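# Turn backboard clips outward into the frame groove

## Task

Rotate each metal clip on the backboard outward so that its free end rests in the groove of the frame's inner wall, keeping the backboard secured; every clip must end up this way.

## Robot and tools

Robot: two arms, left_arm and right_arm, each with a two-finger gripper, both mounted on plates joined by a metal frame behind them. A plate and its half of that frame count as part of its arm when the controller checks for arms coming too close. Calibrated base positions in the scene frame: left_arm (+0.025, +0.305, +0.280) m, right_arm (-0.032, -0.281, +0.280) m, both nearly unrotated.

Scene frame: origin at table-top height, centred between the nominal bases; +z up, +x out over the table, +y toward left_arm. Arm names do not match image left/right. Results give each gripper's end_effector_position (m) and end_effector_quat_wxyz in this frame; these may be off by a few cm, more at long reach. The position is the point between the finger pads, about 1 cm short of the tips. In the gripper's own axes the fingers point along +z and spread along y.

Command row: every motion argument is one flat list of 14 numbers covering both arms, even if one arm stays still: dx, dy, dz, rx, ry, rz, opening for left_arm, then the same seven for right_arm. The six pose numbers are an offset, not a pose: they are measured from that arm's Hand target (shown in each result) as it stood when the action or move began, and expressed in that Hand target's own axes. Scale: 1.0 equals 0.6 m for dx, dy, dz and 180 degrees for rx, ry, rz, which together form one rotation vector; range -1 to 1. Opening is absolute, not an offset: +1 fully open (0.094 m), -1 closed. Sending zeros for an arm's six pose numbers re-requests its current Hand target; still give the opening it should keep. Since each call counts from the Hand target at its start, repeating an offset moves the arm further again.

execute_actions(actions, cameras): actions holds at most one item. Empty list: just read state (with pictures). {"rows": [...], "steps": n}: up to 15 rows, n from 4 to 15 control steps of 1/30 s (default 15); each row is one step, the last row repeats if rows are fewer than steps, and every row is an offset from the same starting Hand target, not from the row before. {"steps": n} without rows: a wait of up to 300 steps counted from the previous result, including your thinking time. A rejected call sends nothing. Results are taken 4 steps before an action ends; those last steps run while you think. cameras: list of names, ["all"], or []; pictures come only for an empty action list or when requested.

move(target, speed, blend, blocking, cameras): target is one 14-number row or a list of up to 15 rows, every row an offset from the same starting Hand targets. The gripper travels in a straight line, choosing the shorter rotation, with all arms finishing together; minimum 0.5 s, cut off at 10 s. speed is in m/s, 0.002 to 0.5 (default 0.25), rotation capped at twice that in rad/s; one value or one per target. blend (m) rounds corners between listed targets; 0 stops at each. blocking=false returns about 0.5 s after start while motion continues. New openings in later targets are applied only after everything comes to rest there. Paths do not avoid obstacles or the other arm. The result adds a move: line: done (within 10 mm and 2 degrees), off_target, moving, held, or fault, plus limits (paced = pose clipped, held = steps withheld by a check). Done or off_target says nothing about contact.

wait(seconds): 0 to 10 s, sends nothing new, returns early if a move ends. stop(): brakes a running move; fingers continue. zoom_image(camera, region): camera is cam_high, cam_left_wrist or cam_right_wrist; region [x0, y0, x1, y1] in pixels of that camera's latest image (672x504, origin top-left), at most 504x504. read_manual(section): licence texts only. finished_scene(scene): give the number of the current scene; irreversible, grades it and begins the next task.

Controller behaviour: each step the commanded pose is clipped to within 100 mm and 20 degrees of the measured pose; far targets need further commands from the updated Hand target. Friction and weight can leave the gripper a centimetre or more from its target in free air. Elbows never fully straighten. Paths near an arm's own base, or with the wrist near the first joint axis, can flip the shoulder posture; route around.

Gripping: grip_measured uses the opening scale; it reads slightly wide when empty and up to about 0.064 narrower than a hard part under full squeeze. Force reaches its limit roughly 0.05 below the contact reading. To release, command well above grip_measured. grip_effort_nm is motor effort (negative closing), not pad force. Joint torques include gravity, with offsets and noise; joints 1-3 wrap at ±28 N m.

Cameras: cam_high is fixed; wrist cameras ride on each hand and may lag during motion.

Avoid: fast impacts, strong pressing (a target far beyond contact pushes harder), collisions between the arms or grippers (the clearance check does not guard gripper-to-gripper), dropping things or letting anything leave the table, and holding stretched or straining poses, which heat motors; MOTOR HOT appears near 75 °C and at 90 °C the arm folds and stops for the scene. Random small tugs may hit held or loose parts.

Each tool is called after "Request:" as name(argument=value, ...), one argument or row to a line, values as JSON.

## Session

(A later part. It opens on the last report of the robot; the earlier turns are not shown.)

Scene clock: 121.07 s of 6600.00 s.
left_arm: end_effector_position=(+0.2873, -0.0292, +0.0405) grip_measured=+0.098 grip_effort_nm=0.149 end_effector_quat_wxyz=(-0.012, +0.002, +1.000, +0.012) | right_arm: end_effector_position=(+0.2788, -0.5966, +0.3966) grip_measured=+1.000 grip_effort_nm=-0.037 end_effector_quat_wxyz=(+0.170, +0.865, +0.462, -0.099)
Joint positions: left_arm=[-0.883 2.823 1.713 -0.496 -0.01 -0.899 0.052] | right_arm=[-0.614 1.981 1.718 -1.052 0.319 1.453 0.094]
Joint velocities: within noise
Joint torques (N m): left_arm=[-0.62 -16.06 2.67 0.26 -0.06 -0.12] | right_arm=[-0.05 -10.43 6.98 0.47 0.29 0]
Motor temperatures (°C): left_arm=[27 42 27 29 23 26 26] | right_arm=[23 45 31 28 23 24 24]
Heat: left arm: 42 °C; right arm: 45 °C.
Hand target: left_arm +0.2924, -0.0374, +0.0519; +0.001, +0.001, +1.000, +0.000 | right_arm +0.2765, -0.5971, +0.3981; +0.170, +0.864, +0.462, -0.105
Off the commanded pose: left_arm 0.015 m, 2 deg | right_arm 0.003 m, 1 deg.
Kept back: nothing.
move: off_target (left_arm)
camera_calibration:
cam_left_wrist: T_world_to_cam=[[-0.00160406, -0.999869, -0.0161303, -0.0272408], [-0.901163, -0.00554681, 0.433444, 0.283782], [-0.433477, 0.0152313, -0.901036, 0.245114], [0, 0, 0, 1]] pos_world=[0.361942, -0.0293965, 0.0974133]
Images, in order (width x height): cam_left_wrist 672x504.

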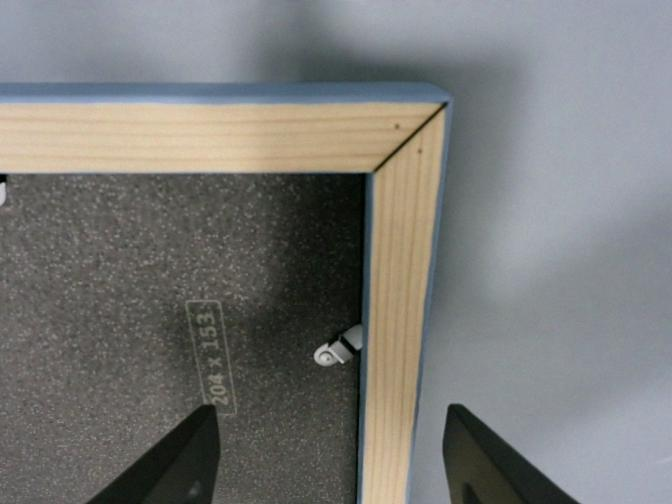

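Request:
zoom_image(
  camera="cam_left_wrist",
  region=[300, 310, 380, 390],
)

Scaled by 6.300 from the camera's 672x504 image, which has a finer 960x720 frame.

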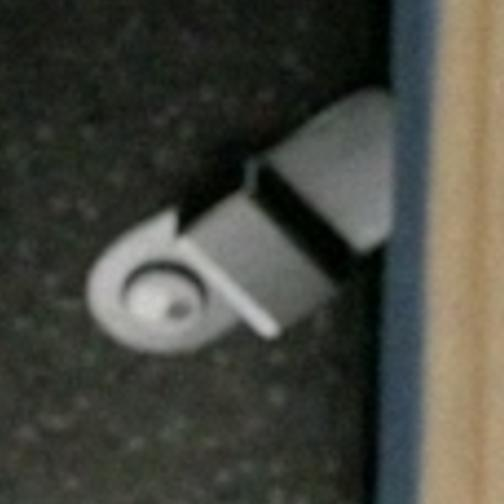

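Request:
move(
  target=[
    [-0.013,-0.006,-0.02,0,0,0,-0.22,0,0,0,0,0,0,1],
    [-0.026,-0.008,0.02,0,0,0,-0.22,0,0,0,0,0,0,1],
  ],
  cameras=["cam_left_wrist"],
  speed=0.15,
)

Scene clock: 122.77 s of 6600.00 s.
left_arm: end_effector_position=(+0.3061, -0.0436, +0.0441) grip_measured=-0.217 grip_effort_nm=-0.120 end_effector_quat_wxyz=(+0.001, -0.002, +1.000, -0.004) | right_arm: end_effector_position=(+0.2788, -0.5966, +0.3966) grip_measured=+1.000 grip_effort_nm=-0.042 end_effector_quat_wxyz=(+0.170, +0.865, +0.462, -0.099)
Joint positions: left_arm=[-0.87 2.847 1.796 -0.513 -0.01 -0.894 0.037] | right_arm=[-0.614 1.981 1.718 -1.052 0.319 1.453 0.094]
Joint velocities: within noise
Joint torques (N m): left_arm=[0.02 -11.88 5.19 0.15 -0.06 0.03] | right_arm=[0.01 -10.41 6.97 0.42 0.27 0.01]
Motor temperatures (°C): left_arm=[27 42 27 29 23 26 26] | right_arm=[23 45 31 28 23 24 24]
Heat: left arm: 42 °C; right arm: 45 °C.
Hand target: left_arm +0.3080, -0.0422, +0.0399; +0.001, +0.001, +1.000, +0.000 | right_arm +0.2765, -0.5971, +0.3981; +0.170, +0.864, +0.462, -0.105
Off the commanded pose: left_arm 0.005 m, 1 deg | right_arm 0.003 m, 1 deg.
Kept back: nothing.
move: done
camera_calibration:
cam_left_wrist: T_world_to_cam=[[0.00734506, -0.999854, 0.0154501, -0.0455997], [-0.911728, -0.000349935, 0.410795, 0.303509], [-0.410729, -0.0171036, -0.911597, 0.248776], [0, 0, 0, 1]] pos_world=[0.379232, -0.0412318, 0.102808]
Images, in order (width x height): cam_left_wrist 672x504.

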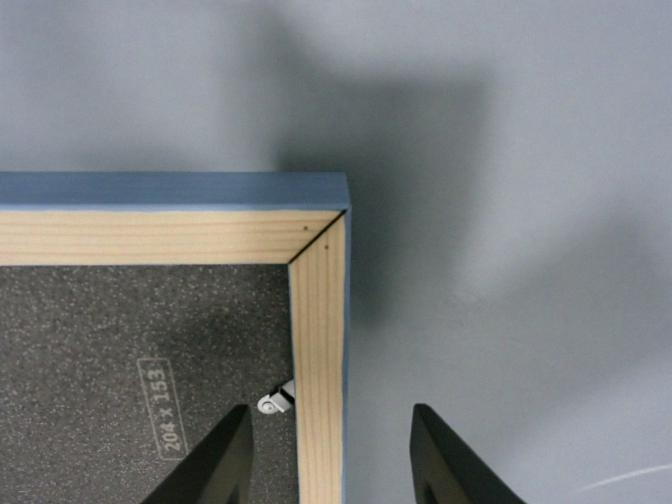

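Request:
move(
  target=[
    [0,0.006,0.0,0,0,0,-0.2,0,0,0,0,0,0,1],
    [0,0.006,0.04,0,0,0,-0.2,0,0,0,0,0,0,1],
  ],
  cameras=["cam_left_wrist"],
  speed=0.1,
)

Scene clock: 124.43 s of 6600.00 s.
left_arm: end_effector_position=(+0.3042, -0.0397, +0.0246) grip_measured=-0.203 grip_effort_nm=0.164 end_effector_quat_wxyz=(-0.003, -0.001, +1.000, +0.000) | right_arm: end_effector_position=(+0.2788, -0.5966, +0.3966) grip_measured=+1.000 grip_effort_nm=-0.037 end_effector_quat_wxyz=(+0.170, +0.865, +0.462, -0.099)
Joint positions: left_arm=[-0.867 2.905 1.824 -0.496 -0.009 -0.888 0.037] | right_arm=[-0.614 1.981 1.718 -1.052 0.319 1.453 0.094]
Joint velocities: within noise
Joint torques (N m): left_arm=[0.25 -10.96 5.07 0.33 -0.06 0.03] | right_arm=[-0.08 -10.52 6.82 0.46 0.27 -0.04]
Motor temperatures (°C): left_arm=[27 42 27 29 23 26 26] | right_arm=[23 45 31 28 23 24 24]
Heat: left arm: 42 °C; right arm: 45 °C.
Hand target: left_arm +0.3079, -0.0387, +0.0159; +0.001, +0.001, +1.000, +0.000 | right_arm +0.2765, -0.5971, +0.3981; +0.170, +0.864, +0.462, -0.105
Off the commanded pose: left_arm 0.010 m, 0 deg | right_arm 0.003 m, 1 deg.
Kept back: nothing.
move: done
camera_calibration:
cam_left_wrist: T_world_to_cam=[[0.00460147, -0.999967, 0.00675106, -0.0403655], [-0.908615, -0.00136154, 0.417633, 0.308693], [-0.41761, -0.00805584, -0.908591, 0.232705], [0, 0, 0, 1]] pos_world=[0.377848, -0.0380693, 0.0827861]
Images, in order (width x height): cam_left_wrist 672x504.

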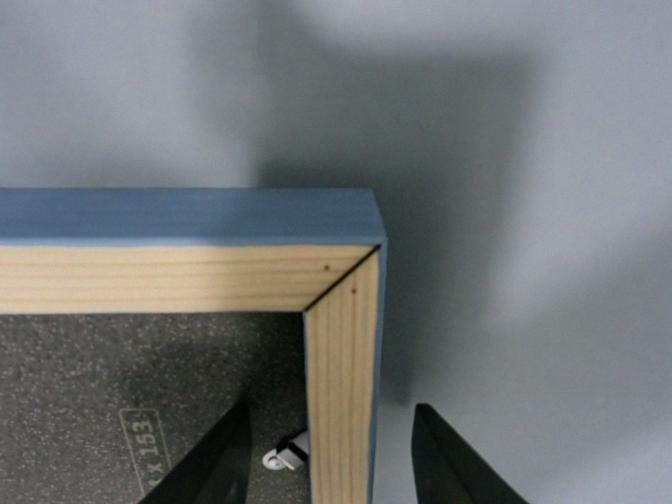

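Request:
move(
  target=[
    [-0.0045,0.001,-0.025,0,0,0,-0.15,0,0,0,0,0,0,1],
    [-0.0045,0.001,0,0,0,0,-0.15,0,0,0,0,0,0,1],
  ],
  cameras=["cam_left_wrist"],
  speed=0.1,
)

Scene clock: 126.07 s of 6600.00 s.
left_arm: end_effector_position=(+0.3072, -0.0409, +0.0247) grip_measured=-0.153 grip_effort_nm=0.164 end_effector_quat_wxyz=(-0.001, +0.000, +1.000, -0.002) | right_arm: end_effector_position=(+0.2788, -0.5966, +0.3966) grip_measured=+1.000 grip_effort_nm=-0.032 end_effector_quat_wxyz=(+0.170, +0.865, +0.462, -0.099)
Joint positions: left_arm=[-0.863 2.908 1.833 -0.495 -0.009 -0.884 0.04] | right_arm=[-0.614 1.981 1.718 -1.052 0.319 1.453 0.094]
Joint velocities: within noise
Joint torques (N m): left_arm=[0.4 -10.99 5.18 0.28 -0.07 0.04] | right_arm=[-0.03 -10.61 7.06 0.42 0.27 -0.02]
Motor temperatures (°C): left_arm=[27 42 27 29 23 26 26] | right_arm=[23 45 31 28 23 24 24]
Heat: left arm: 42 °C; right arm: 45 °C.
Hand target: left_arm +0.3106, -0.0381, +0.0159; +0.001, +0.001, +1.000, +0.000 | right_arm +0.2765, -0.5971, +0.3981; +0.170, +0.864, +0.462, -0.105
Off the commanded pose: left_arm 0.010 m, 0 deg | right_arm 0.003 m, 1 deg.
Kept back: nothing.
move: done
camera_calibration:
cam_left_wrist: T_world_to_cam=[[0.00350749, -0.999925, 0.0117725, -0.0413594], [-0.910311, 0.00168008, 0.413921, 0.312069], [-0.413909, -0.0121684, -0.910237, 0.232751], [0, 0, 0, 1]] pos_world=[0.380563, -0.0390483, 0.0831737]
Images, in order (width x height): cam_left_wrist 672x504.

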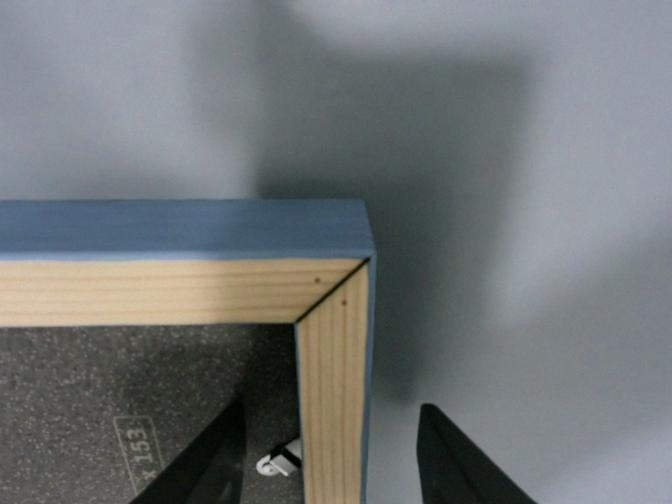

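Request:
execute_actions(
  actions=[
    {"rows":[[0,0,0,0,0,0,-0.2,0,0,0,0,0,0,1],[0,0,0,0,0,0,-0.25,0,0,0,0,0,0,1],[0,0,0,0,0,0,-0.29,0,0,0,0,0,0,1],[0,0,0,0,0,0,-0.32,0,0,0,0,0,0,1],[0,0,0,0,0,0,-0.35,0,0,0,0,0,0,1],[0,0,0,0,0,0,-0.38,0,0,0,0,0,0,1],[0,0,0,0,0,0,-0.41,0,0,0,0,0,0,1],[0,0,0,0,0,0,-0.44,0,0,0,0,0,0,1],[0,0,0,0,0,0,-0.47,0,0,0,0,0,0,1],[0,0,0,0,0,0,-0.5,0,0,0,0,0,0,1]],"steps":15},
  ],
)

Request:
execute_actions(
  actions=[
    {"rows":[[0,0,0,0,0,0,-0.53,0,0,0,0,0,0,1],[0,0,0,0,0,0,-0.56,0,0,0,0,0,0,1],[0,0,0,0,0,0,-0.59,0,0,0,0,0,0,1],[0,0,0,0,0,0,-0.62,0,0,0,0,0,0,1],[0,0,0,0,0,0,-0.65,0,0,0,0,0,0,1],[0,0,0,0,0,0,-0.68,0,0,0,0,0,0,1],[0,0,0,0,0,0,-0.7,0,0,0,0,0,0,1],[0,0,0,0,0,0,-0.73,0,0,0,0,0,0,1]],"steps":15},
  ],
  cameras=["cam_left_wrist"],
)

Request:
move(
  target=[0,0,0,0,0,0,-0.22,0,0,0,0,0,0,1],
  cameras=["cam_left_wrist"],
)

Request:
zoom_image(
  camera="cam_left_wrist",
  region=[240, 420, 320, 500],
)

Scene clock: 126.87 s of 6600.00 s.
left_arm: end_effector_position=(+0.3086, -0.0397, +0.0247) grip_measured=-0.493 grip_effort_nm=-0.110 end_effector_quat_wxyz=(-0.001, -0.002, +1.000, -0.002) | right_arm: end_effector_position=(+0.2788, -0.5966, +0.3966) grip_measured=+1.000 grip_effort_nm=-0.037 end_effector_quat_wxyz=(+0.170, +0.865, +0.462, -0.099)
Joint positions: left_arm=[-0.859 2.908 1.833 -0.495 -0.01 -0.883 0.024] | right_arm=[-0.614 1.981 1.718 -1.052 0.319 1.453 0.094]
Joint velocities: left_arm=[0.007 0.002 -0.012 0.066 -0.095 0.007 -0.008] | right_arm=[within noise]
Joint torques (N m): left_arm=[0.1 -10.95 5.16 0.28 -0.06 0.05] | right_arm=[-0.1 -10.56 6.9 0.44 0.3 -0.03]
Motor temperatures (°C): left_arm=[27 42 27 29 23 26 26] | right_arm=[23 45 31 28 23 24 24]
Heat: left arm: 42 °C; right arm: 45 °C.
Hand target: left_arm +0.3106, -0.0381, +0.0159; +0.001, +0.001, +1.000, +0.000 | right_arm +0.2765, -0.5971, +0.3981; +0.170, +0.864, +0.462, -0.105
Steps of this call (1-13: nothing new was sent; 14-24: this action's first 11). Readings (end_effector_position of left_arm | right_arm):
14: (+0.3072, -0.0409, +0.0247) | (+0.2788, -0.5966, +0.3966)
15: (+0.3072, -0.0409, +0.0247) | (+0.2788, -0.5966, +0.3966)
17: (+0.3078, -0.0404, +0.0247) | (+0.2788, -0.5966, +0.3966)
21: (+0.3084, -0.0399, +0.0247) | (+0.2788, -0.5966, +0.3966)
24: the state above

Scene clock: 127.37 s of 6600.00 s.
left_arm: end_effector_position=(+0.3093, -0.0410, +0.0248) grip_measured=-0.722 grip_effort_nm=-0.383 end_effector_quat_wxyz=(+0.000, -0.002, +1.000, -0.004) | right_arm: end_effector_position=(+0.2788, -0.5966, +0.3966) grip_measured=+1.000 grip_effort_nm=-0.037 end_effector_quat_wxyz=(+0.170, +0.865, +0.462, -0.099)
Joint positions: left_arm=[-0.859 2.908 1.835 -0.492 -0.008 -0.883 0.013] | right_arm=[-0.614 1.981 1.718 -1.052 0.319 1.453 0.094]
Joint velocities: left_arm=[0.007 -0.002 -0.012 0.022 0.154 0.022 0] | right_arm=[within noise]
Joint torques (N m): left_arm=[0.1 -11.06 5.03 0.26 -0.11 0.04] | right_arm=[-0.09 -10.61 6.9 0.46 0.29 0.01]
Motor temperatures (°C): left_arm=[27 42 27 29 23 26 26] | right_arm=[23 45 31 28 23 24 24]
Heat: left arm: 42 °C; right arm: 45 °C.
Hand target: left_arm +0.3107, -0.0381, +0.0159; +0.001, +0.001, +1.000, +0.000 | right_arm +0.2765, -0.5971, +0.3981; +0.170, +0.864, +0.462, -0.105
Off your previous action's commanded pose at its last step (step 4 of this call): left_arm 0.009 m, 0 deg | right_arm 0.003 m, 1 deg.
Steps of this call (1-4: your previous action's last 4; 5-15: this action's first 11). Readings (end_effector_position of left_arm | right_arm):
5: (+0.3086, -0.0397, +0.0247) | (+0.2788, -0.5966, +0.3966)
6: (+0.3086, -0.0397, +0.0247) | (+0.2788, -0.5966, +0.3966)
8: (+0.3086, -0.0397, +0.0247) | (+0.2788, -0.5966, +0.3966)
12: (+0.3093, -0.0408, +0.0247) | (+0.2788, -0.5966, +0.3966)
15: the state above
camera_calibration:
cam_left_wrist: T_world_to_cam=[[0.00658826, -0.99985, 0.0160068, -0.0425938], [-0.911139, 0.000593651, 0.412099, 0.314207], [-0.412047, -0.0172994, -0.910999, 0.232886], [0, 0, 0, 1]] pos_world=[0.382527, -0.0387451, 0.0833564]
Images, in order (width x height): cam_left_wrist 672x504.

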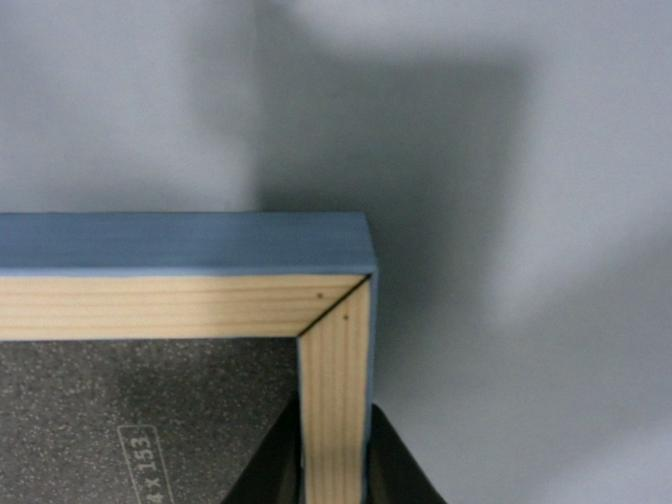

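Scene clock: 128.30 s of 6600.00 s.
left_arm: end_effector_position=(+0.3094, -0.0412, +0.0248) grip_measured=-0.223 grip_effort_nm=0.168 end_effector_quat_wxyz=(+0.000, -0.002, +1.000, -0.005) | right_arm: end_effector_position=(+0.2788, -0.5966, +0.3966) grip_measured=+1.000 grip_effort_nm=-0.037 end_effector_quat_wxyz=(+0.170, +0.865, +0.462, -0.099)
Joint positions: left_arm=[-0.859 2.908 1.835 -0.491 -0.008 -0.883 0.037] | right_arm=[-0.614 1.981 1.718 -1.052 0.319 1.453 0.094]
Joint velocities: within noise
Joint torques (N m): left_arm=[0.1 -11.06 5.01 0.25 -0.08 0.03] | right_arm=[-0.1 -10.44 6.78 0.41 0.32 -0.02]
Motor temperatures (°C): left_arm=[27 42 27 29 23 26 26] | right_arm=[23 45 31 28 23 24 24]
Heat: left arm: 42 °C; right arm: 45 °C.
Hand target: left_arm +0.3107, -0.0381, +0.0159; +0.001, +0.001, +1.000, +0.000 | right_arm +0.2765, -0.5971, +0.3981; +0.170, +0.864, +0.462, -0.105
Off your previous action's commanded pose at its last step (step 4 of this call): left_arm 0.009 m, 1 deg | right_arm 0.003 m, 1 deg.
Off the commanded pose: left_arm 0.009 m, 1 deg | right_arm 0.003 m, 1 deg.
Kept back: nothing.
move: done
camera_calibration:
cam_left_wrist: T_world_to_cam=[[0.00620929, -0.999843, 0.0165975, -0.0426378], [-0.91134, 0.00117382, 0.411652, 0.314414], [-0.411607, -0.0176821, -0.91119, 0.232787], [0, 0, 0, 1]] pos_world=[0.38262, -0.038884, 0.0833921]
Images, in order (width x height): cam_left_wrist 672x504.

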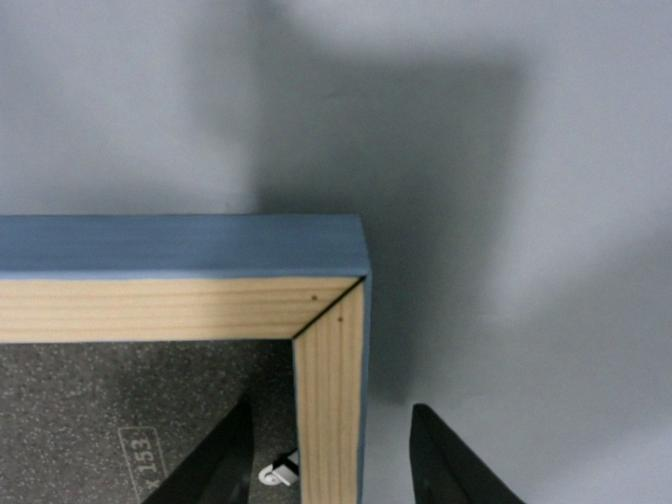

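Scaled by 6.300 from the camera's 672x504 image, which has a finer 960x720 frame.

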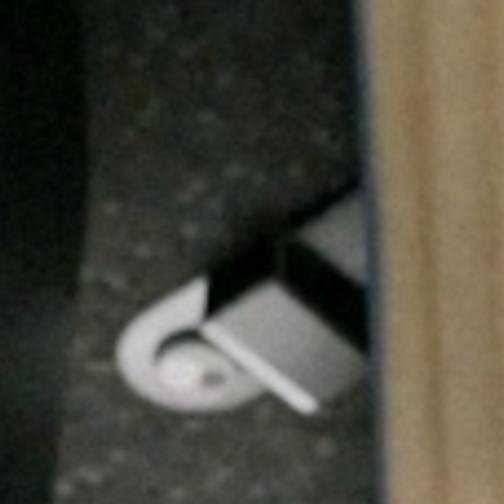

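Request:
move(
  target=[
    [0.006,0,-0.025,0,0,0,-0.15,0,0,0,0,0,0,1],
    [0.0125,0,0,0,0,0,-0.15,0,0,0,0,0,0,1],
  ],
  cameras=["cam_left_wrist"],
  speed=0.1,
)

Scene clock: 130.13 s of 6600.00 s.
left_arm: end_effector_position=(+0.3073, -0.0396, +0.0247) grip_measured=-0.153 grip_effort_nm=0.164 end_effector_quat_wxyz=(-0.001, -0.001, +1.000, -0.002) | right_arm: end_effector_position=(+0.2788, -0.5966, +0.3966) grip_measured=+1.000 grip_effort_nm=-0.042 end_effector_quat_wxyz=(+0.170, +0.865, +0.462, -0.099)
Joint positions: left_arm=[-0.861 2.905 1.825 -0.489 -0.01 -0.883 0.04] | right_arm=[-0.614 1.981 1.718 -1.052 0.319 1.453 0.094]
Joint velocities: within noise
Joint torques (N m): left_arm=[-0.79 -11.81 3.28 0.4 -0.06 -0.08] | right_arm=[-0.23 -10.44 6.89 0.45 0.28 -0.03]
Motor temperatures (°C): left_arm=[27 42 27 29 23 26 26] | right_arm=[23 46 31 28 23 24 24]
Heat: left arm: 42 °C; right arm: 46 °C.
Hand target: left_arm +0.3031, -0.0381, +0.0159; +0.001, +0.001, +1.000, +0.000 | right_arm +0.2765, -0.5971, +0.3981; +0.170, +0.864, +0.462, -0.105
Off the commanded pose: left_arm 0.010 m, 0 deg | right_arm 0.003 m, 1 deg.
Kept back: nothing.
move: done
camera_calibration:
cam_left_wrist: T_world_to_cam=[[0.00427248, -0.999918, 0.0121061, -0.0402993], [-0.910629, 0.00111195, 0.413223, 0.312292], [-0.413203, -0.0127896, -0.910549, 0.23252], [0, 0, 0, 1]] pos_world=[0.380632, -0.0376694, 0.083162]
Images, in order (width x height): cam_left_wrist 672x504.

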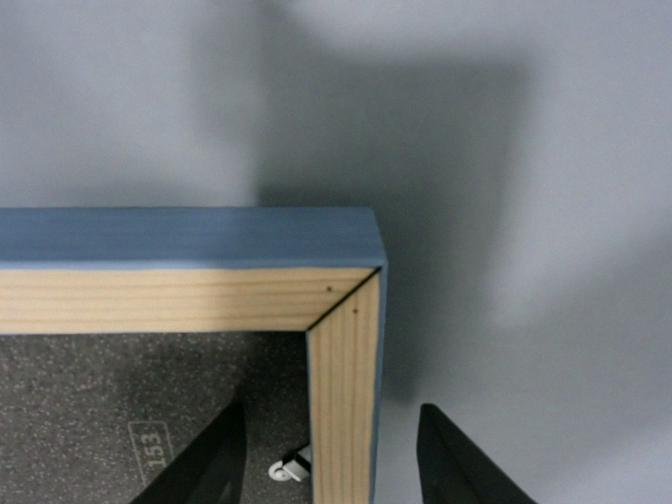

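Request:
move(
  target=[
    [0.005,0,-0.025,0,0,0,-0.15,0,0,0,0,0,0,1],
    [0.005,0,0,0,0,0,-0.15,0,0,0,0,0,0,1],
  ],
  cameras=["cam_left_wrist"],
  speed=0.1,
)

Scene clock: 131.07 s of 6600.00 s.
left_arm: end_effector_position=(+0.3026, -0.0364, +0.0242) grip_measured=-0.153 grip_effort_nm=0.164 end_effector_quat_wxyz=(-0.001, +0.002, +1.000, +0.001) | right_arm: end_effector_position=(+0.2788, -0.5966, +0.3966) grip_measured=+1.000 grip_effort_nm=-0.042 end_effector_quat_wxyz=(+0.170, +0.865, +0.462, -0.099)
Joint positions: left_arm=[-0.867 2.895 1.798 -0.478 -0.014 -0.883 0.04] | right_arm=[-0.614 1.981 1.718 -1.052 0.319 1.453 0.094]
Joint velocities: within noise
Joint torques (N m): left_arm=[-0.73 -11.33 4.14 0.37 -0.02 -0.12] | right_arm=[-0.03 -10.48 6.9 0.42 0.25 -0.04]
Motor temperatures (°C): left_arm=[27 42 27 29 23 26 26] | right_arm=[23 46 31 28 23 24 24]
Heat: left arm: 42 °C; right arm: 46 °C.
Hand target: left_arm +0.3001, -0.0380, +0.0158; +0.001, +0.001, +1.000, +0.000 | right_arm +0.2765, -0.5971, +0.3981; +0.170, +0.864, +0.462, -0.105
Off the commanded pose: left_arm 0.009 m, 0 deg | right_arm 0.003 m, 1 deg.
Kept back: nothing.
move: done
camera_calibration:
cam_left_wrist: T_world_to_cam=[[-0.000383243, -0.999989, 0.00477451, -0.0355232], [-0.910385, 0.00232441, 0.413756, 0.308161], [-0.413763, -0.00418807, -0.910375, 0.230685], [0, 0, 0, 1]] pos_world=[0.37598, -0.0352729, 0.0826755]
Images, in order (width x height): cam_left_wrist 672x504.

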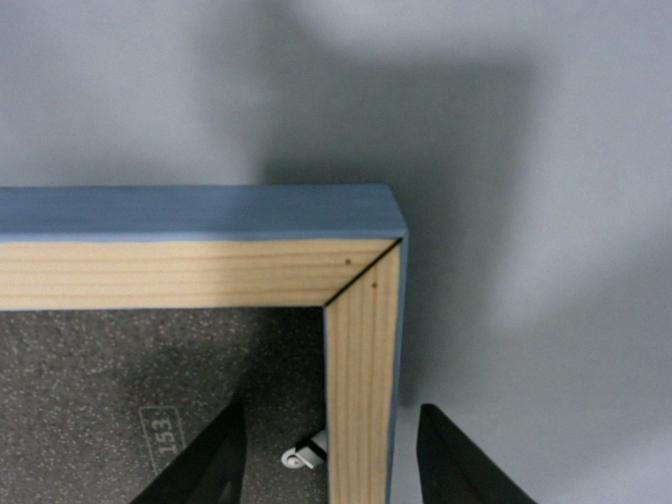

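Request:
move(
  target=[
    [-0.0035,-0.005,-0.03,0,0,0,-0.15,0,0,0,0,0,0,1],
    [-0.002,-0.005,0,0,0,0,-0.15,0,0,0,0,0,0,1],
  ],
  cameras=["cam_left_wrist"],
  speed=0.1,
)

Scene clock: 132.03 s of 6600.00 s.
left_arm: end_effector_position=(+0.3038, -0.0389, +0.0246) grip_measured=-0.153 grip_effort_nm=0.168 end_effector_quat_wxyz=(+0.001, +0.001, +1.000, -0.001) | right_arm: end_effector_position=(+0.2788, -0.5966, +0.3966) grip_measured=+1.000 grip_effort_nm=-0.042 end_effector_quat_wxyz=(+0.170, +0.865, +0.462, -0.099)
Joint positions: left_arm=[-0.868 2.898 1.807 -0.479 -0.014 -0.886 0.04] | right_arm=[-0.614 1.981 1.718 -1.052 0.319 1.453 0.094]
Joint velocities: within noise
Joint torques (N m): left_arm=[-0.8 -10.88 5.11 0.28 -0.02 -0.11] | right_arm=[-0.13 -10.55 6.94 0.42 0.29 -0.05]
Motor temperatures (°C): left_arm=[27 42 27 29 23 26 26] | right_arm=[23 46 31 28 23 24 24]
Heat: left arm: 42 °C; right arm: 46 °C.
Hand target: left_arm +0.3013, -0.0411, +0.0159; +0.001, +0.001, +1.000, +0.000 | right_arm +0.2765, -0.5971, +0.3981; +0.170, +0.864, +0.462, -0.105
Off the commanded pose: left_arm 0.009 m, 0 deg | right_arm 0.003 m, 1 deg.
Kept back: nothing.
move: done
camera_calibration:
cam_left_wrist: T_world_to_cam=[[0.00081095, -0.99996, 0.00893057, -0.0385325], [-0.911784, 0.00292813, 0.410659, 0.309628], [-0.410669, -0.00847578, -0.911745, 0.230466], [0, 0, 0, 1]] pos_world=[0.37699, -0.0374842, 0.0833188]
Images, in order (width x height): cam_left_wrist 672x504.

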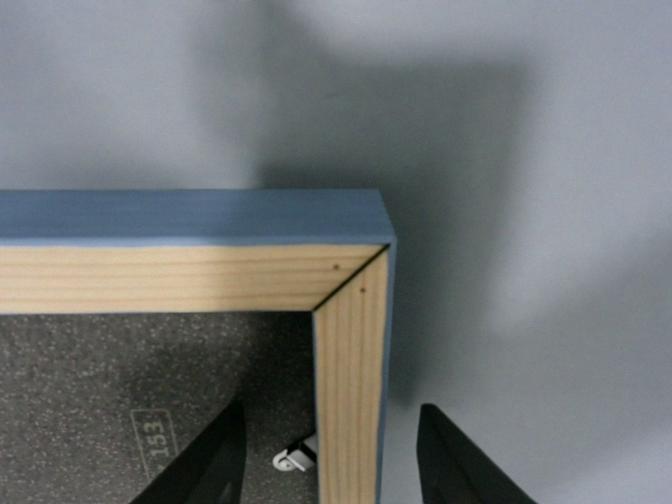

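Request:
move(
  target=[
    [-0.004,0,-0.03,0,0,0,-0.15,0,0,0,0,0,0,1],
    [-0.0015,0,0,0,0,0,-0.15,0,0,0,0,0,0,1],
  ],
  cameras=["cam_left_wrist"],
  speed=0.1,
)

Scene clock: 132.97 s of 6600.00 s.
left_arm: end_effector_position=(+0.3042, -0.0395, +0.0245) grip_measured=-0.153 grip_effort_nm=0.168 end_effector_quat_wxyz=(+0.001, +0.001, +1.000, -0.001) | right_arm: end_effector_position=(+0.2788, -0.5966, +0.3966) grip_measured=+1.000 grip_effort_nm=-0.037 end_effector_quat_wxyz=(+0.170, +0.865, +0.462, -0.099)
Joint positions: left_arm=[-0.868 2.899 1.81 -0.48 -0.014 -0.886 0.04] | right_arm=[-0.614 1.981 1.718 -1.052 0.319 1.453 0.094]
Joint velocities: within noise
Joint torques (N m): left_arm=[-0.69 -10.88 5.16 0.27 -0.01 -0.1] | right_arm=[-0.05 -10.69 6.99 0.43 0.27 -0.01]
Motor temperatures (°C): left_arm=[27 42 27 29 23 26 26] | right_arm=[23 46 31 28 23 24 24]
Heat: left arm: 42 °C; right arm: 46 °C.
Hand target: left_arm +0.3022, -0.0410, +0.0158; +0.001, +0.001, +1.000, +0.000 | right_arm +0.2765, -0.5971, +0.3981; +0.170, +0.864, +0.462, -0.105
Off the commanded pose: left_arm 0.009 m, 0 deg | right_arm 0.003 m, 1 deg.
Kept back: nothing.
move: done
camera_calibration:
cam_left_wrist: T_world_to_cam=[[0.00119838, -0.999954, 0.0095237, -0.039168], [-0.911983, 0.00281403, 0.410219, 0.310098], [-0.410227, -0.00917705, -0.911937, 0.230406], [0, 0, 0, 1]] pos_world=[0.37737, -0.0379244, 0.0832808]
Images, in order (width x height): cam_left_wrist 672x504.

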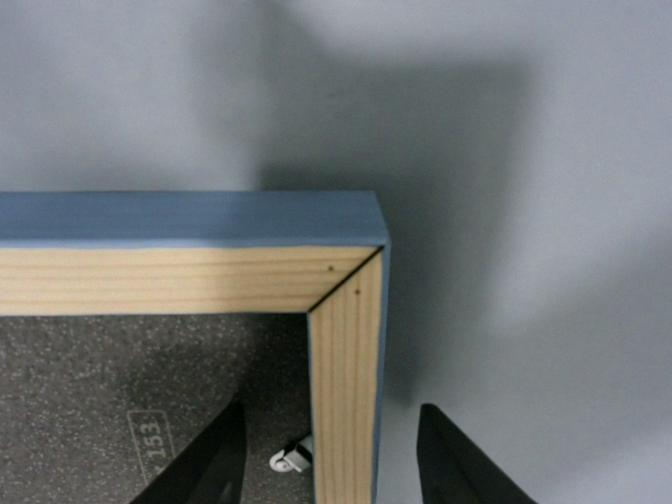

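Request:
execute_actions(
  actions=[
    {"rows":[[-0.001,0,0,0,0,0,-0.2,0,0,0,0,0,0,1],[-0.001,0,0,0,0,0,-0.25,0,0,0,0,0,0,1],[-0.001,0,0,0,0,0,-0.29,0,0,0,0,0,0,1],[-0.001,0,0,0,0,0,-0.32,0,0,0,0,0,0,1],[-0.001,0,0,0,0,0,-0.35,0,0,0,0,0,0,1],[-0.001,0,0,0,0,0,-0.38,0,0,0,0,0,0,1],[-0.001,0,0,0,0,0,-0.41,0,0,0,0,0,0,1],[-0.001,0,0,0,0,0,-0.44,0,0,0,0,0,0,1],[-0.001,0,0,0,0,0,-0.47,0,0,0,0,0,0,1],[-0.001,0,0,0,0,0,-0.5,0,0,0,0,0,0,1]],"steps":15},
  ],
  cameras=["cam_left_wrist"],
)

Request:
execute_actions(
  actions=[
    {"rows":[[0,0,0,0,0,0,-0.53,0,0,0,0,0,0,1],[0,0,0,0,0,0,-0.56,0,0,0,0,0,0,1],[0,0,0,0,0,0,-0.59,0,0,0,0,0,0,1],[0,0,0,0,0,0,-0.62,0,0,0,0,0,0,1],[0,0,0,0,0,0,-0.65,0,0,0,0,0,0,1],[0,0,0,0,0,0,-0.68,0,0,0,0,0,0,1],[0,0,0,0,0,0,-0.7,0,0,0,0,0,0,1],[0,0,0,0,0,0,-0.73,0,0,0,0,0,0,1]],"steps":15},
  ],
  cameras=["cam_left_wrist"],
)

Request:
move(
  target=[0,0,0,0,0,0,-0.22,0,0,0,0,0,0,1],
  cameras=["cam_left_wrist"],
)

Request:
zoom_image(
  camera="cam_left_wrist",
  region=[240, 420, 320, 500],
)

Scene clock: 133.80 s of 6600.00 s.
left_arm: end_effector_position=(+0.3048, -0.0402, +0.0245) grip_measured=-0.493 grip_effort_nm=-0.110 end_effector_quat_wxyz=(+0.001, +0.001, +1.000, -0.002) | right_arm: end_effector_position=(+0.2788, -0.5966, +0.3966) grip_measured=+1.000 grip_effort_nm=-0.037 end_effector_quat_wxyz=(+0.170, +0.865, +0.462, -0.099)
Joint positions: left_arm=[-0.868 2.901 1.814 -0.481 -0.014 -0.886 0.024] | right_arm=[-0.614 1.981 1.718 -1.052 0.319 1.453 0.094]
Joint velocities: left_arm=[-0.002 0.002 -0.022 0.066 -0.022 0.022 -0.007] | right_arm=[within noise]
Joint torques (N m): left_arm=[-0.59 -10.92 5.12 0.27 -0.02 -0.09] | right_arm=[-0.01 -10.44 6.9 0.42 0.29 -0.01]
Motor temperatures (°C): left_arm=[27 42 27 29 23 26 26] | right_arm=[23 46 31 28 23 24 24]
Heat: left arm: 42 °C; right arm: 46 °C.
Hand target: left_arm +0.3027, -0.0410, +0.0158; +0.001, +0.001, +1.000, +0.000 | right_arm +0.2765, -0.5971, +0.3981; +0.170, +0.864, +0.462, -0.105
Steps of this call (1-14: nothing new was sent; 15-25: this action's first 11). Readings (end_effector_position of left_arm | right_arm):
15: (+0.3044, -0.0396, +0.0247) | (+0.2788, -0.5966, +0.3966)
16: (+0.3044, -0.0397, +0.0246) | (+0.2788, -0.5966, +0.3966)
18: (+0.3047, -0.0400, +0.0246) | (+0.2788, -0.5966, +0.3966)
22: (+0.3049, -0.0403, +0.0247) | (+0.2788, -0.5966, +0.3966)
25: the state above
camera_calibration:
cam_left_wrist: T_world_to_cam=[[0.00120946, -0.999942, 0.0107088, -0.0399058], [-0.912377, 0.00328023, 0.409338, 0.310786], [-0.409349, -0.0102656, -0.91232, 0.230326], [0, 0, 0, 1]] pos_world=[0.377886, -0.0385585, 0.0833421]
Images, in order (width x height): cam_left_wrist 672x504.

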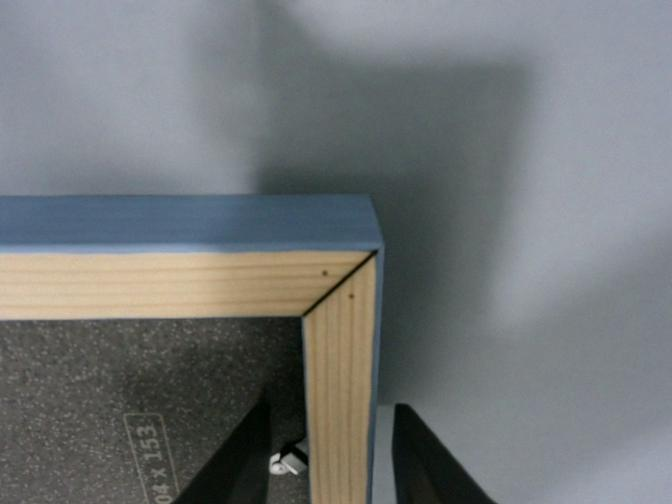

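Scene clock: 134.30 s of 6600.00 s.
left_arm: end_effector_position=(+0.3058, -0.0412, +0.0246) grip_measured=-0.722 grip_effort_nm=-0.388 end_effector_quat_wxyz=(+0.003, +0.000, +1.000, -0.003) | right_arm: end_effector_position=(+0.2788, -0.5966, +0.3966) grip_measured=+1.000 grip_effort_nm=-0.042 end_effector_quat_wxyz=(+0.170, +0.865, +0.462, -0.099)
Joint positions: left_arm=[-0.868 2.902 1.817 -0.48 -0.014 -0.888 0.013] | right_arm=[-0.614 1.981 1.718 -1.052 0.319 1.453 0.094]
Joint velocities: within noise
Joint torques (N m): left_arm=[-0.59 -11.02 4.92 0.25 -0.03 -0.07] | right_arm=[-0.05 -10.43 6.84 0.4 0.29 -0.05]
Motor temperatures (°C): left_arm=[27 42 27 28 23 26 26] | right_arm=[23 46 31 28 23 24 24]
Heat: left arm: 42 °C; right arm: 46 °C.
Hand target: left_arm +0.3028, -0.0411, +0.0158; +0.001, +0.001, +1.000, +0.000 | right_arm +0.2765, -0.5971, +0.3981; +0.170, +0.864, +0.462, -0.105
Off your previous action's commanded pose at its last step (step 4 of this call): left_arm 0.009 m, 0 deg | right_arm 0.003 m, 1 deg.
Steps of this call (1-4: your previous action's last 4; 5-15: this action's first 11). Readings (end_effector_position of left_arm | right_arm):
5: (+0.3048, -0.0402, +0.0245) | (+0.2788, -0.5966, +0.3966)
6: (+0.3049, -0.0401, +0.0245) | (+0.2788, -0.5966, +0.3966)
8: (+0.3050, -0.0395, +0.0245) | (+0.2788, -0.5966, +0.3966)
12: (+0.3060, -0.0413, +0.0248) | (+0.2788, -0.5966, +0.3966)
15: the state above
camera_calibration:
cam_left_wrist: T_world_to_cam=[[0.00313864, -0.999905, 0.0134421, -0.0416467], [-0.913482, 0.00260236, 0.406872, 0.312006], [-0.406868, -0.0135561, -0.913386, 0.229931], [0, 0, 0, 1]] pos_world=[0.378694, -0.0393377, 0.0836297]
Images, in order (width x height): cam_left_wrist 672x504.

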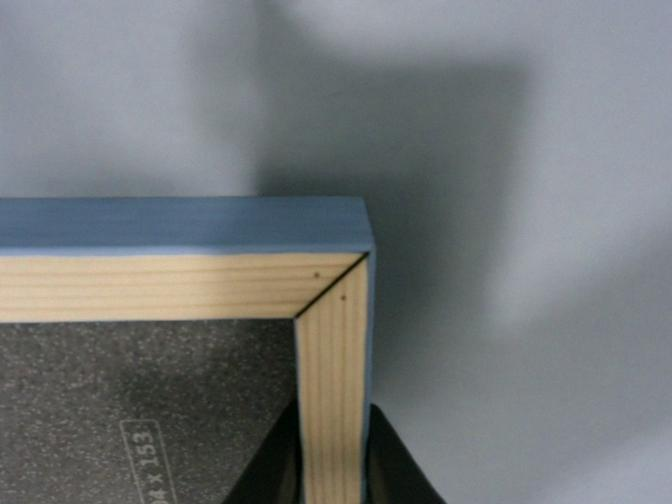

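Scene clock: 135.23 s of 6600.00 s.
left_arm: end_effector_position=(+0.3058, -0.0414, +0.0246) grip_measured=-0.223 grip_effort_nm=0.168 end_effector_quat_wxyz=(+0.003, +0.000, +1.000, -0.003) | right_arm: end_effector_position=(+0.2788, -0.5966, +0.3966) grip_measured=+1.000 grip_effort_nm=-0.037 end_effector_quat_wxyz=(+0.170, +0.865, +0.462, -0.099)
Joint positions: left_arm=[-0.868 2.902 1.817 -0.479 -0.014 -0.889 0.037] | right_arm=[-0.614 1.981 1.718 -1.052 0.319 1.453 0.094]
Joint velocities: within noise
Joint torques (N m): left_arm=[-0.59 -11.03 4.9 0.25 -0.02 -0.07] | right_arm=[-0.02 -10.43 7.05 0.42 0.32 -0.04]
Motor temperatures (°C): left_arm=[27 42 27 28 23 26 26] | right_arm=[23 46 31 28 23 24 24]
Heat: left arm: 42 °C; right arm: 46 °C.
Hand target: left_arm +0.3028, -0.0411, +0.0158; +0.001, +0.001, +1.000, +0.000 | right_arm +0.2765, -0.5971, +0.3981; +0.170, +0.864, +0.462, -0.105
Off your previous action's commanded pose at its last step (step 4 of this call): left_arm 0.009 m, 0 deg | right_arm 0.003 m, 1 deg.
Off the commanded pose: left_arm 0.009 m, 0 deg | right_arm 0.003 m, 1 deg.
Kept back: nothing.
move: done
camera_calibration:
cam_left_wrist: T_world_to_cam=[[0.00390425, -0.999895, 0.0139827, -0.0420102], [-0.913459, 0.00212378, 0.406926, 0.311984], [-0.406912, -0.0143614, -0.913354, 0.229913], [0, 0, 0, 1]] pos_world=[0.378703, -0.0393665, 0.0836249]
Images, in order (width x height): cam_left_wrist 672x504.

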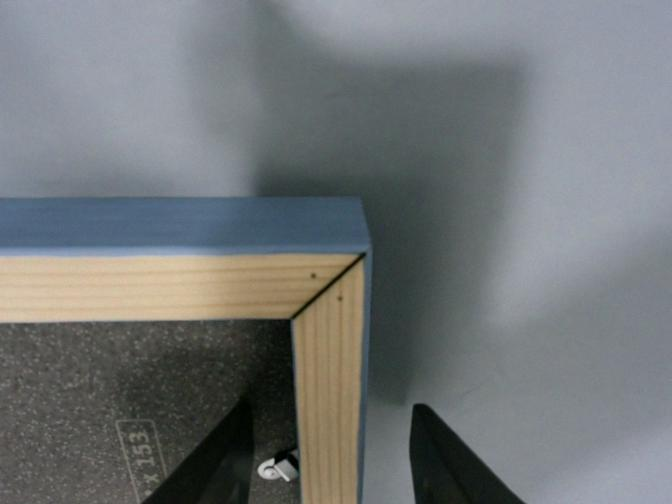

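Scaled by 6.300 from the camera's 672x504 image, which has a finer 960x720 frame.

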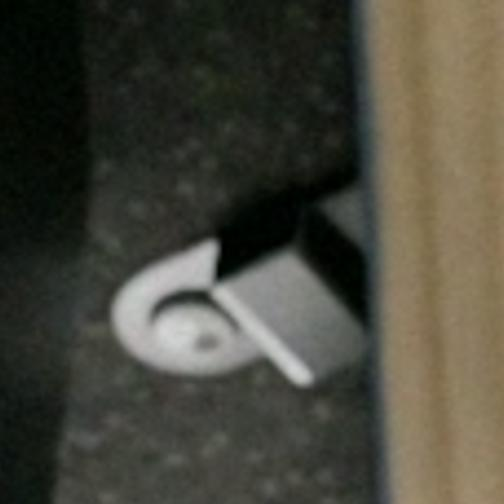

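Request:
move(
  target=[
    [0.006,0.002,-0.03,0,0,0,-0.15,0,0,0,0,0,0,1],
    [0.004,0.002,0,0,0,0,-0.15,0,0,0,0,0,0,1],
  ],
  cameras=["cam_left_wrist"],
  speed=0.1,
)

Scene clock: 136.37 s of 6600.00 s.
left_arm: end_effector_position=(+0.3010, -0.0379, +0.0244) grip_measured=-0.153 grip_effort_nm=0.168 end_effector_quat_wxyz=(-0.001, +0.001, +1.000, +0.001) | right_arm: end_effector_position=(+0.2788, -0.5966, +0.3966) grip_measured=+1.000 grip_effort_nm=-0.032 end_effector_quat_wxyz=(+0.170, +0.865, +0.462, -0.099)
Joint positions: left_arm=[-0.872 2.894 1.797 -0.477 -0.014 -0.889 0.04] | right_arm=[-0.614 1.981 1.718 -1.052 0.319 1.453 0.094]
Joint velocities: within noise
Joint torques (N m): left_arm=[-0.51 -10.91 5.07 0.31 -0.03 -0.1] | right_arm=[0.09 -10.47 7.05 0.4 0.28 0]
Motor temperatures (°C): left_arm=[27 42 27 28 23 26 26] | right_arm=[23 46 31 28 23 24 24]
Heat: left arm: 42 °C; right arm: 46 °C.
Hand target: left_arm +0.3006, -0.0399, +0.0160; +0.001, +0.001, +1.000, +0.000 | right_arm +0.2765, -0.5971, +0.3981; +0.170, +0.864, +0.462, -0.105
Off the commanded pose: left_arm 0.009 m, 0 deg | right_arm 0.003 m, 1 deg.
Kept back: nothing.
move: done
camera_calibration:
cam_left_wrist: T_world_to_cam=[[0.000387793, -0.999985, 0.00540472, -0.0372663], [-0.910611, 0.00188046, 0.413261, 0.306686], [-0.413265, -0.00508186, -0.910596, 0.230046], [0, 0, 0, 1]] pos_world=[0.374355, -0.0366734, 0.0829389]
Images, in order (width x height): cam_left_wrist 672x504.

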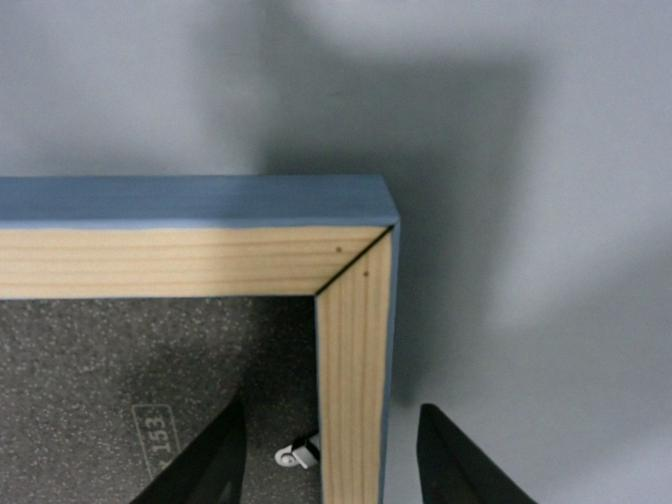

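Request:
move(
  target=[
    [-0.005,-0.002,-0.03,0,0,0,-0.15,0,0,0,0,0,0,1],
    [-0.0025,-0.002,0,0,0,0,-0.15,0,0,0,0,0,0,1],
  ],
  cameras=["cam_left_wrist"],
  speed=0.1,
)

Scene clock: 137.33 s of 6600.00 s.
left_arm: end_effector_position=(+0.3031, -0.0404, +0.0246) grip_measured=-0.153 grip_effort_nm=0.164 end_effector_quat_wxyz=(+0.001, +0.001, +1.000, -0.001) | right_arm: end_effector_position=(+0.2788, -0.5966, +0.3966) grip_measured=+1.000 grip_effort_nm=-0.032 end_effector_quat_wxyz=(+0.170, +0.865, +0.462, -0.099)
Joint positions: left_arm=[-0.872 2.899 1.809 -0.48 -0.014 -0.889 0.04] | right_arm=[-0.614 1.981 1.718 -1.052 0.319 1.453 0.094]
Joint velocities: within noise
Joint torques (N m): left_arm=[-0.44 -10.88 5.15 0.27 -0.02 -0.08] | right_arm=[0.08 -10.56 6.91 0.47 0.3 -0.05]
Motor temperatures (°C): left_arm=[27 42 27 28 23 26 26] | right_arm=[23 46 31 28 23 24 24]
Heat: left arm: 42 °C; right arm: 46 °C.
Hand target: left_arm +0.3020, -0.0411, +0.0159; +0.001, +0.001, +1.000, +0.000 | right_arm +0.2765, -0.5971, +0.3981; +0.170, +0.864, +0.462, -0.105
Off the commanded pose: left_arm 0.009 m, 0 deg | right_arm 0.003 m, 1 deg.
Kept back: nothing.
move: done
camera_calibration:
cam_left_wrist: T_world_to_cam=[[0.000438385, -0.999951, 0.00985851, -0.0399098], [-0.91209, 0.00364206, 0.409974, 0.309078], [-0.40999, -0.00917157, -0.912044, 0.229896], [0, 0, 0, 1]] pos_world=[0.37618, -0.038925, 0.0833549]
Images, in order (width x height): cam_left_wrist 672x504.

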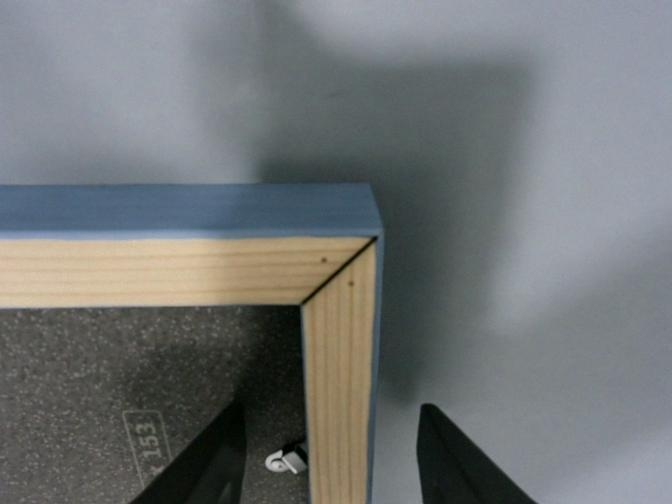

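Request:
execute_actions(
  actions=[
    {"rows":[[0,0,0,0,0,0,-0.2,0,0,0,0,0,0,1],[0,0,0,0,0,0,-0.25,0,0,0,0,0,0,1],[0,0,0,0,0,0,-0.29,0,0,0,0,0,0,1],[0,0,0,0,0,0,-0.33,0,0,0,0,0,0,1],[0,0,0,0,0,0,-0.37,0,0,0,0,0,0,1],[0.001,0,0,0,0,0,-0.4,0,0,0,0,0,0,1],[0.002,0,0,0,0,0,-0.43,0,0,0,0,0,0,1],[0.003,0,0,0,0,0,-0.46,0,0,0,0,0,0,1],[0.004,0,0,0,0,0,-0.49,0,0,0,0,0,0,1],[0.005,0,0,0,0,0,-0.52,0,0,0,0,0,0,1]],"steps":15},
  ],
  cameras=[],
)

Request:
execute_actions(
  actions=[
    {"rows":[[0,0,0,0,0,0,-0.55,0,0,0,0,0,0,1],[0,0,0,0,0,0,-0.58,0,0,0,0,0,0,1],[0,0,0,0,0,0,-0.61,0,0,0,0,0,0,1],[0,0,0,0,0,0,-0.64,0,0,0,0,0,0,1],[0,0,0,0,0,0,-0.67,0,0,0,0,0,0,1],[0,0,0,0,0,0,-0.7,0,0,0,0,0,0,1],[0,0,0,0,0,0,-0.73,0,0,0,0,0,0,1]],"steps":15},
  ],
  cameras=[],
)

Request:
move(
  target=[0,0,0,0,0,0,-0.22,0,0,0,0,0,0,1],
  cameras=["cam_left_wrist"],
)

Request:
zoom_image(
  camera="cam_left_wrist",
  region=[240, 420, 320, 500],
)

Scene clock: 138.20 s of 6600.00 s.
left_arm: end_effector_position=(+0.3031, -0.0404, +0.0246) grip_measured=-0.513 grip_effort_nm=-0.110 end_effector_quat_wxyz=(+0.001, +0.001, +1.000, -0.001) | right_arm: end_effector_position=(+0.2788, -0.5966, +0.3966) grip_measured=+1.000 grip_effort_nm=-0.042 end_effector_quat_wxyz=(+0.170, +0.865, +0.462, -0.099)
Joint positions: left_arm=[-0.872 2.899 1.809 -0.48 -0.014 -0.89 0.023] | right_arm=[-0.614 1.981 1.718 -1.052 0.319 1.453 0.094]
Joint velocities: left_arm=[-0.007 -0.017 0.002 -0.007 0.007 -0.066 -0.009] | right_arm=[within noise]
Joint torques (N m): left_arm=[-0.88 -11.3 4.14 0.33 -0.02 -0.12] | right_arm=[-0.05 -10.54 6.84 0.43 0.3 -0.02]
Motor temperatures (°C): left_arm=[27 42 27 28 23 26 26] | right_arm=[23 46 31 28 23 24 24]
Heat: left arm: 42 °C; right arm: 46 °C.
Hand target: left_arm +0.2990, -0.0411, +0.0159; +0.001, +0.001, +1.000, +0.000 | right_arm +0.2765, -0.5971, +0.3981; +0.170, +0.864, +0.462, -0.105
Steps of this call (1-15: nothing new was sent; 16-26: this action's first 11). Readings (end_effector_position of left_arm | right_arm):
16: (+0.3031, -0.0404, +0.0246) | (+0.2788, -0.5966, +0.3966)
17: (+0.3031, -0.0404, +0.0246) | (+0.2788, -0.5966, +0.3966)
19: (+0.3031, -0.0404, +0.0246) | (+0.2788, -0.5966, +0.3966)
23: (+0.3031, -0.0404, +0.0246) | (+0.2788, -0.5966, +0.3966)
26: the state above
No camera images: "cameras" was empty.

Scene clock: 138.70 s of 6600.00 s.
left_arm: end_effector_position=(+0.3042, -0.0417, +0.0246) grip_measured=-0.723 grip_effort_nm=-0.379 end_effector_quat_wxyz=(+0.004, +0.000, +1.000, -0.003) | right_arm: end_effector_position=(+0.2788, -0.5966, +0.3966) grip_measured=+1.000 grip_effort_nm=-0.032 end_effector_quat_wxyz=(+0.170, +0.865, +0.462, -0.099)
Joint positions: left_arm=[-0.873 2.899 1.809 -0.473 -0.017 -0.894 0.013] | right_arm=[-0.614 1.981 1.718 -1.052 0.319 1.453 0.094]
Joint velocities: within noise
Joint torques (N m): left_arm=[-0.77 -11.33 4.16 0.28 0.01 -0.07] | right_arm=[0.02 -10.62 6.97 0.43 0.31 -0.03]
Motor temperatures (°C): left_arm=[27 41 27 28 23 26 26] | right_arm=[23 46 31 28 23 24 24]
Heat: left arm: 41 °C; right arm: 46 °C.
Hand target: left_arm +0.2988, -0.0411, +0.0159; +0.001, +0.001, +1.000, +0.000 | right_arm +0.2765, -0.5971, +0.3981; +0.170, +0.864, +0.462, -0.105
Off your previous action's commanded pose at its last step (step 4 of this call): left_arm 0.010 m, 0 deg | right_arm 0.003 m, 1 deg.
Steps of this call (1-4: your previous action's last 4; 5-15: this action's first 11). Readings (end_effector_position of left_arm | right_arm):
5: (+0.3031, -0.0404, +0.0246) | (+0.2788, -0.5966, +0.3966)
6: (+0.3031, -0.0401, +0.0246) | (+0.2788, -0.5966, +0.3966)
8: (+0.3031, -0.0397, +0.0246) | (+0.2788, -0.5966, +0.3966)
12: (+0.3043, -0.0416, +0.0246) | (+0.2788, -0.5966, +0.3966)
15: the state above
No camera images: "cameras" was empty.

Scene clock: 139.63 s of 6600.00 s.
left_arm: end_effector_position=(+0.3041, -0.0429, +0.0246) grip_measured=-0.223 grip_effort_nm=0.173 end_effector_quat_wxyz=(+0.005, +0.000, +1.000, -0.005) | right_arm: end_effector_position=(+0.2788, -0.5966, +0.3966) grip_measured=+1.000 grip_effort_nm=-0.032 end_effector_quat_wxyz=(+0.170, +0.865, +0.462, -0.099)
Joint positions: left_arm=[-0.874 2.899 1.809 -0.469 -0.016 -0.894 0.037] | right_arm=[-0.614 1.981 1.718 -1.052 0.319 1.453 0.094]
Joint velocities: within noise
Joint torques (N m): left_arm=[-0.68 -11.33 4.18 0.26 0.02 -0.09] | right_arm=[-0.06 -10.51 6.83 0.46 0.3 -0.02]
Motor temperatures (°C): left_arm=[27 41 27 28 23 26 26] | right_arm=[23 46 31 28 23 24 24]
Heat: left arm: 41 °C; right arm: 46 °C.
Hand target: left_arm +0.2990, -0.0411, +0.0159; +0.001, +0.001, +1.000, +0.000 | right_arm +0.2765, -0.5971, +0.3981; +0.170, +0.864, +0.462, -0.105
Off your previous action's commanded pose at its last step (step 4 of this call): left_arm 0.010 m, 1 deg | right_arm 0.003 m, 1 deg.
Off the commanded pose: left_arm 0.010 m, 1 deg | right_arm 0.003 m, 1 deg.
Kept back: nothing.
move: done
camera_calibration:
cam_left_wrist: T_world_to_cam=[[0.00316054, -0.999862, 0.016282, -0.0433403], [-0.915565, 0.00365467, 0.402153, 0.311287], [-0.402157, -0.0161782, -0.915428, 0.227742], [0, 0, 0, 1]] pos_world=[0.376729, -0.0407875, 0.0840021]
Images, in order (width x height): cam_left_wrist 672x504.

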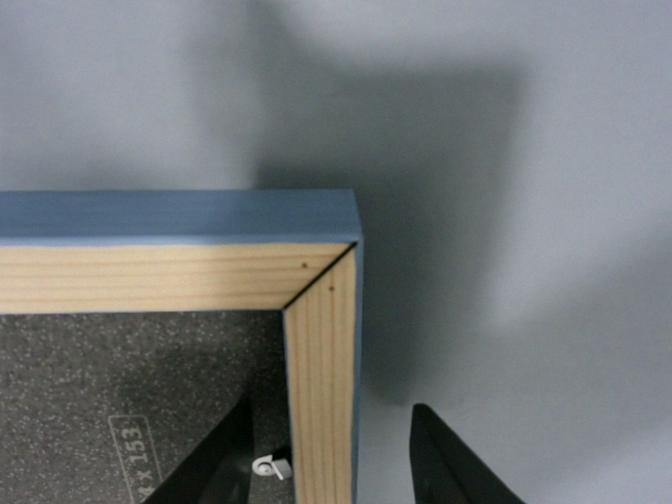

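Scaled by 6.300 from the camera's 672x504 image, which has a finer 960x720 frame.

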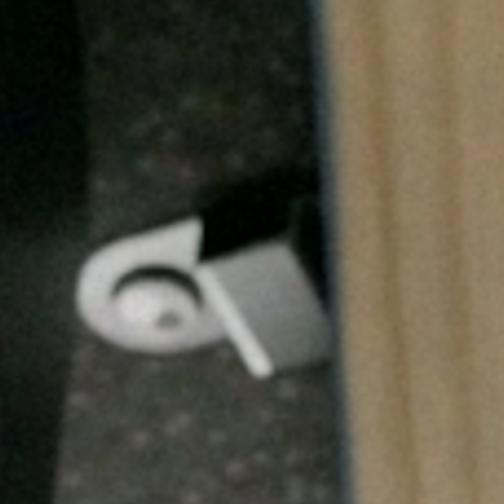

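Request:
move(
  target=[
    [0.0,0.004,-0.03,0,0,0,-0.13,0,0,0,0,0,0,1],
    [-0.002,0.004,0,0,0,0,-0.13,0,0,0,0,0,0,1],
  ],
  cameras=["cam_left_wrist"],
  speed=0.1,
)

Scene clock: 140.63 s of 6600.00 s.
left_arm: end_effector_position=(+0.3004, -0.0383, +0.0246) grip_measured=-0.133 grip_effort_nm=0.164 end_effector_quat_wxyz=(+0.002, +0.000, +1.000, +0.000) | right_arm: end_effector_position=(+0.2788, -0.5966, +0.3966) grip_measured=+1.000 grip_effort_nm=-0.042 end_effector_quat_wxyz=(+0.170, +0.865, +0.462, -0.099)
Joint positions: left_arm=[-0.874 2.891 1.789 -0.468 -0.016 -0.894 0.041] | right_arm=[-0.614 1.981 1.718 -1.052 0.319 1.453 0.094]
Joint velocities: within noise
Joint torques (N m): left_arm=[-0.23 -10.84 5.04 0.28 0.01 -0.03] | right_arm=[-0.06 -10.5 6.99 0.43 0.29 0]
Motor temperatures (°C): left_arm=[27 41 27 28 23 26 26] | right_arm=[23 46 31 28 23 24 24]
Heat: left arm: 41 °C; right arm: 46 °C.
Hand target: left_arm +0.3002, -0.0387, +0.0160; +0.001, +0.001, +1.000, +0.000 | right_arm +0.2765, -0.5971, +0.3981; +0.170, +0.864, +0.462, -0.105
Off the commanded pose: left_arm 0.009 m, 0 deg | right_arm 0.003 m, 1 deg.
Kept back: nothing.
move: done
camera_calibration:
cam_left_wrist: T_world_to_cam=[[0.00308705, -0.999969, 0.00727591, -0.0385671], [-0.912441, 0.00016061, 0.409208, 0.306644], [-0.409196, -0.00790208, -0.912412, 0.228625], [0, 0, 0, 1]] pos_world=[0.373467, -0.0368085, 0.0834001]
Images, in order (width x height): cam_left_wrist 672x504.

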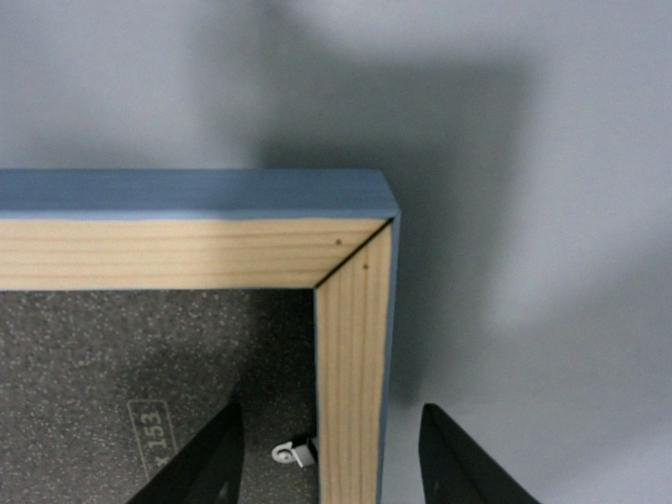

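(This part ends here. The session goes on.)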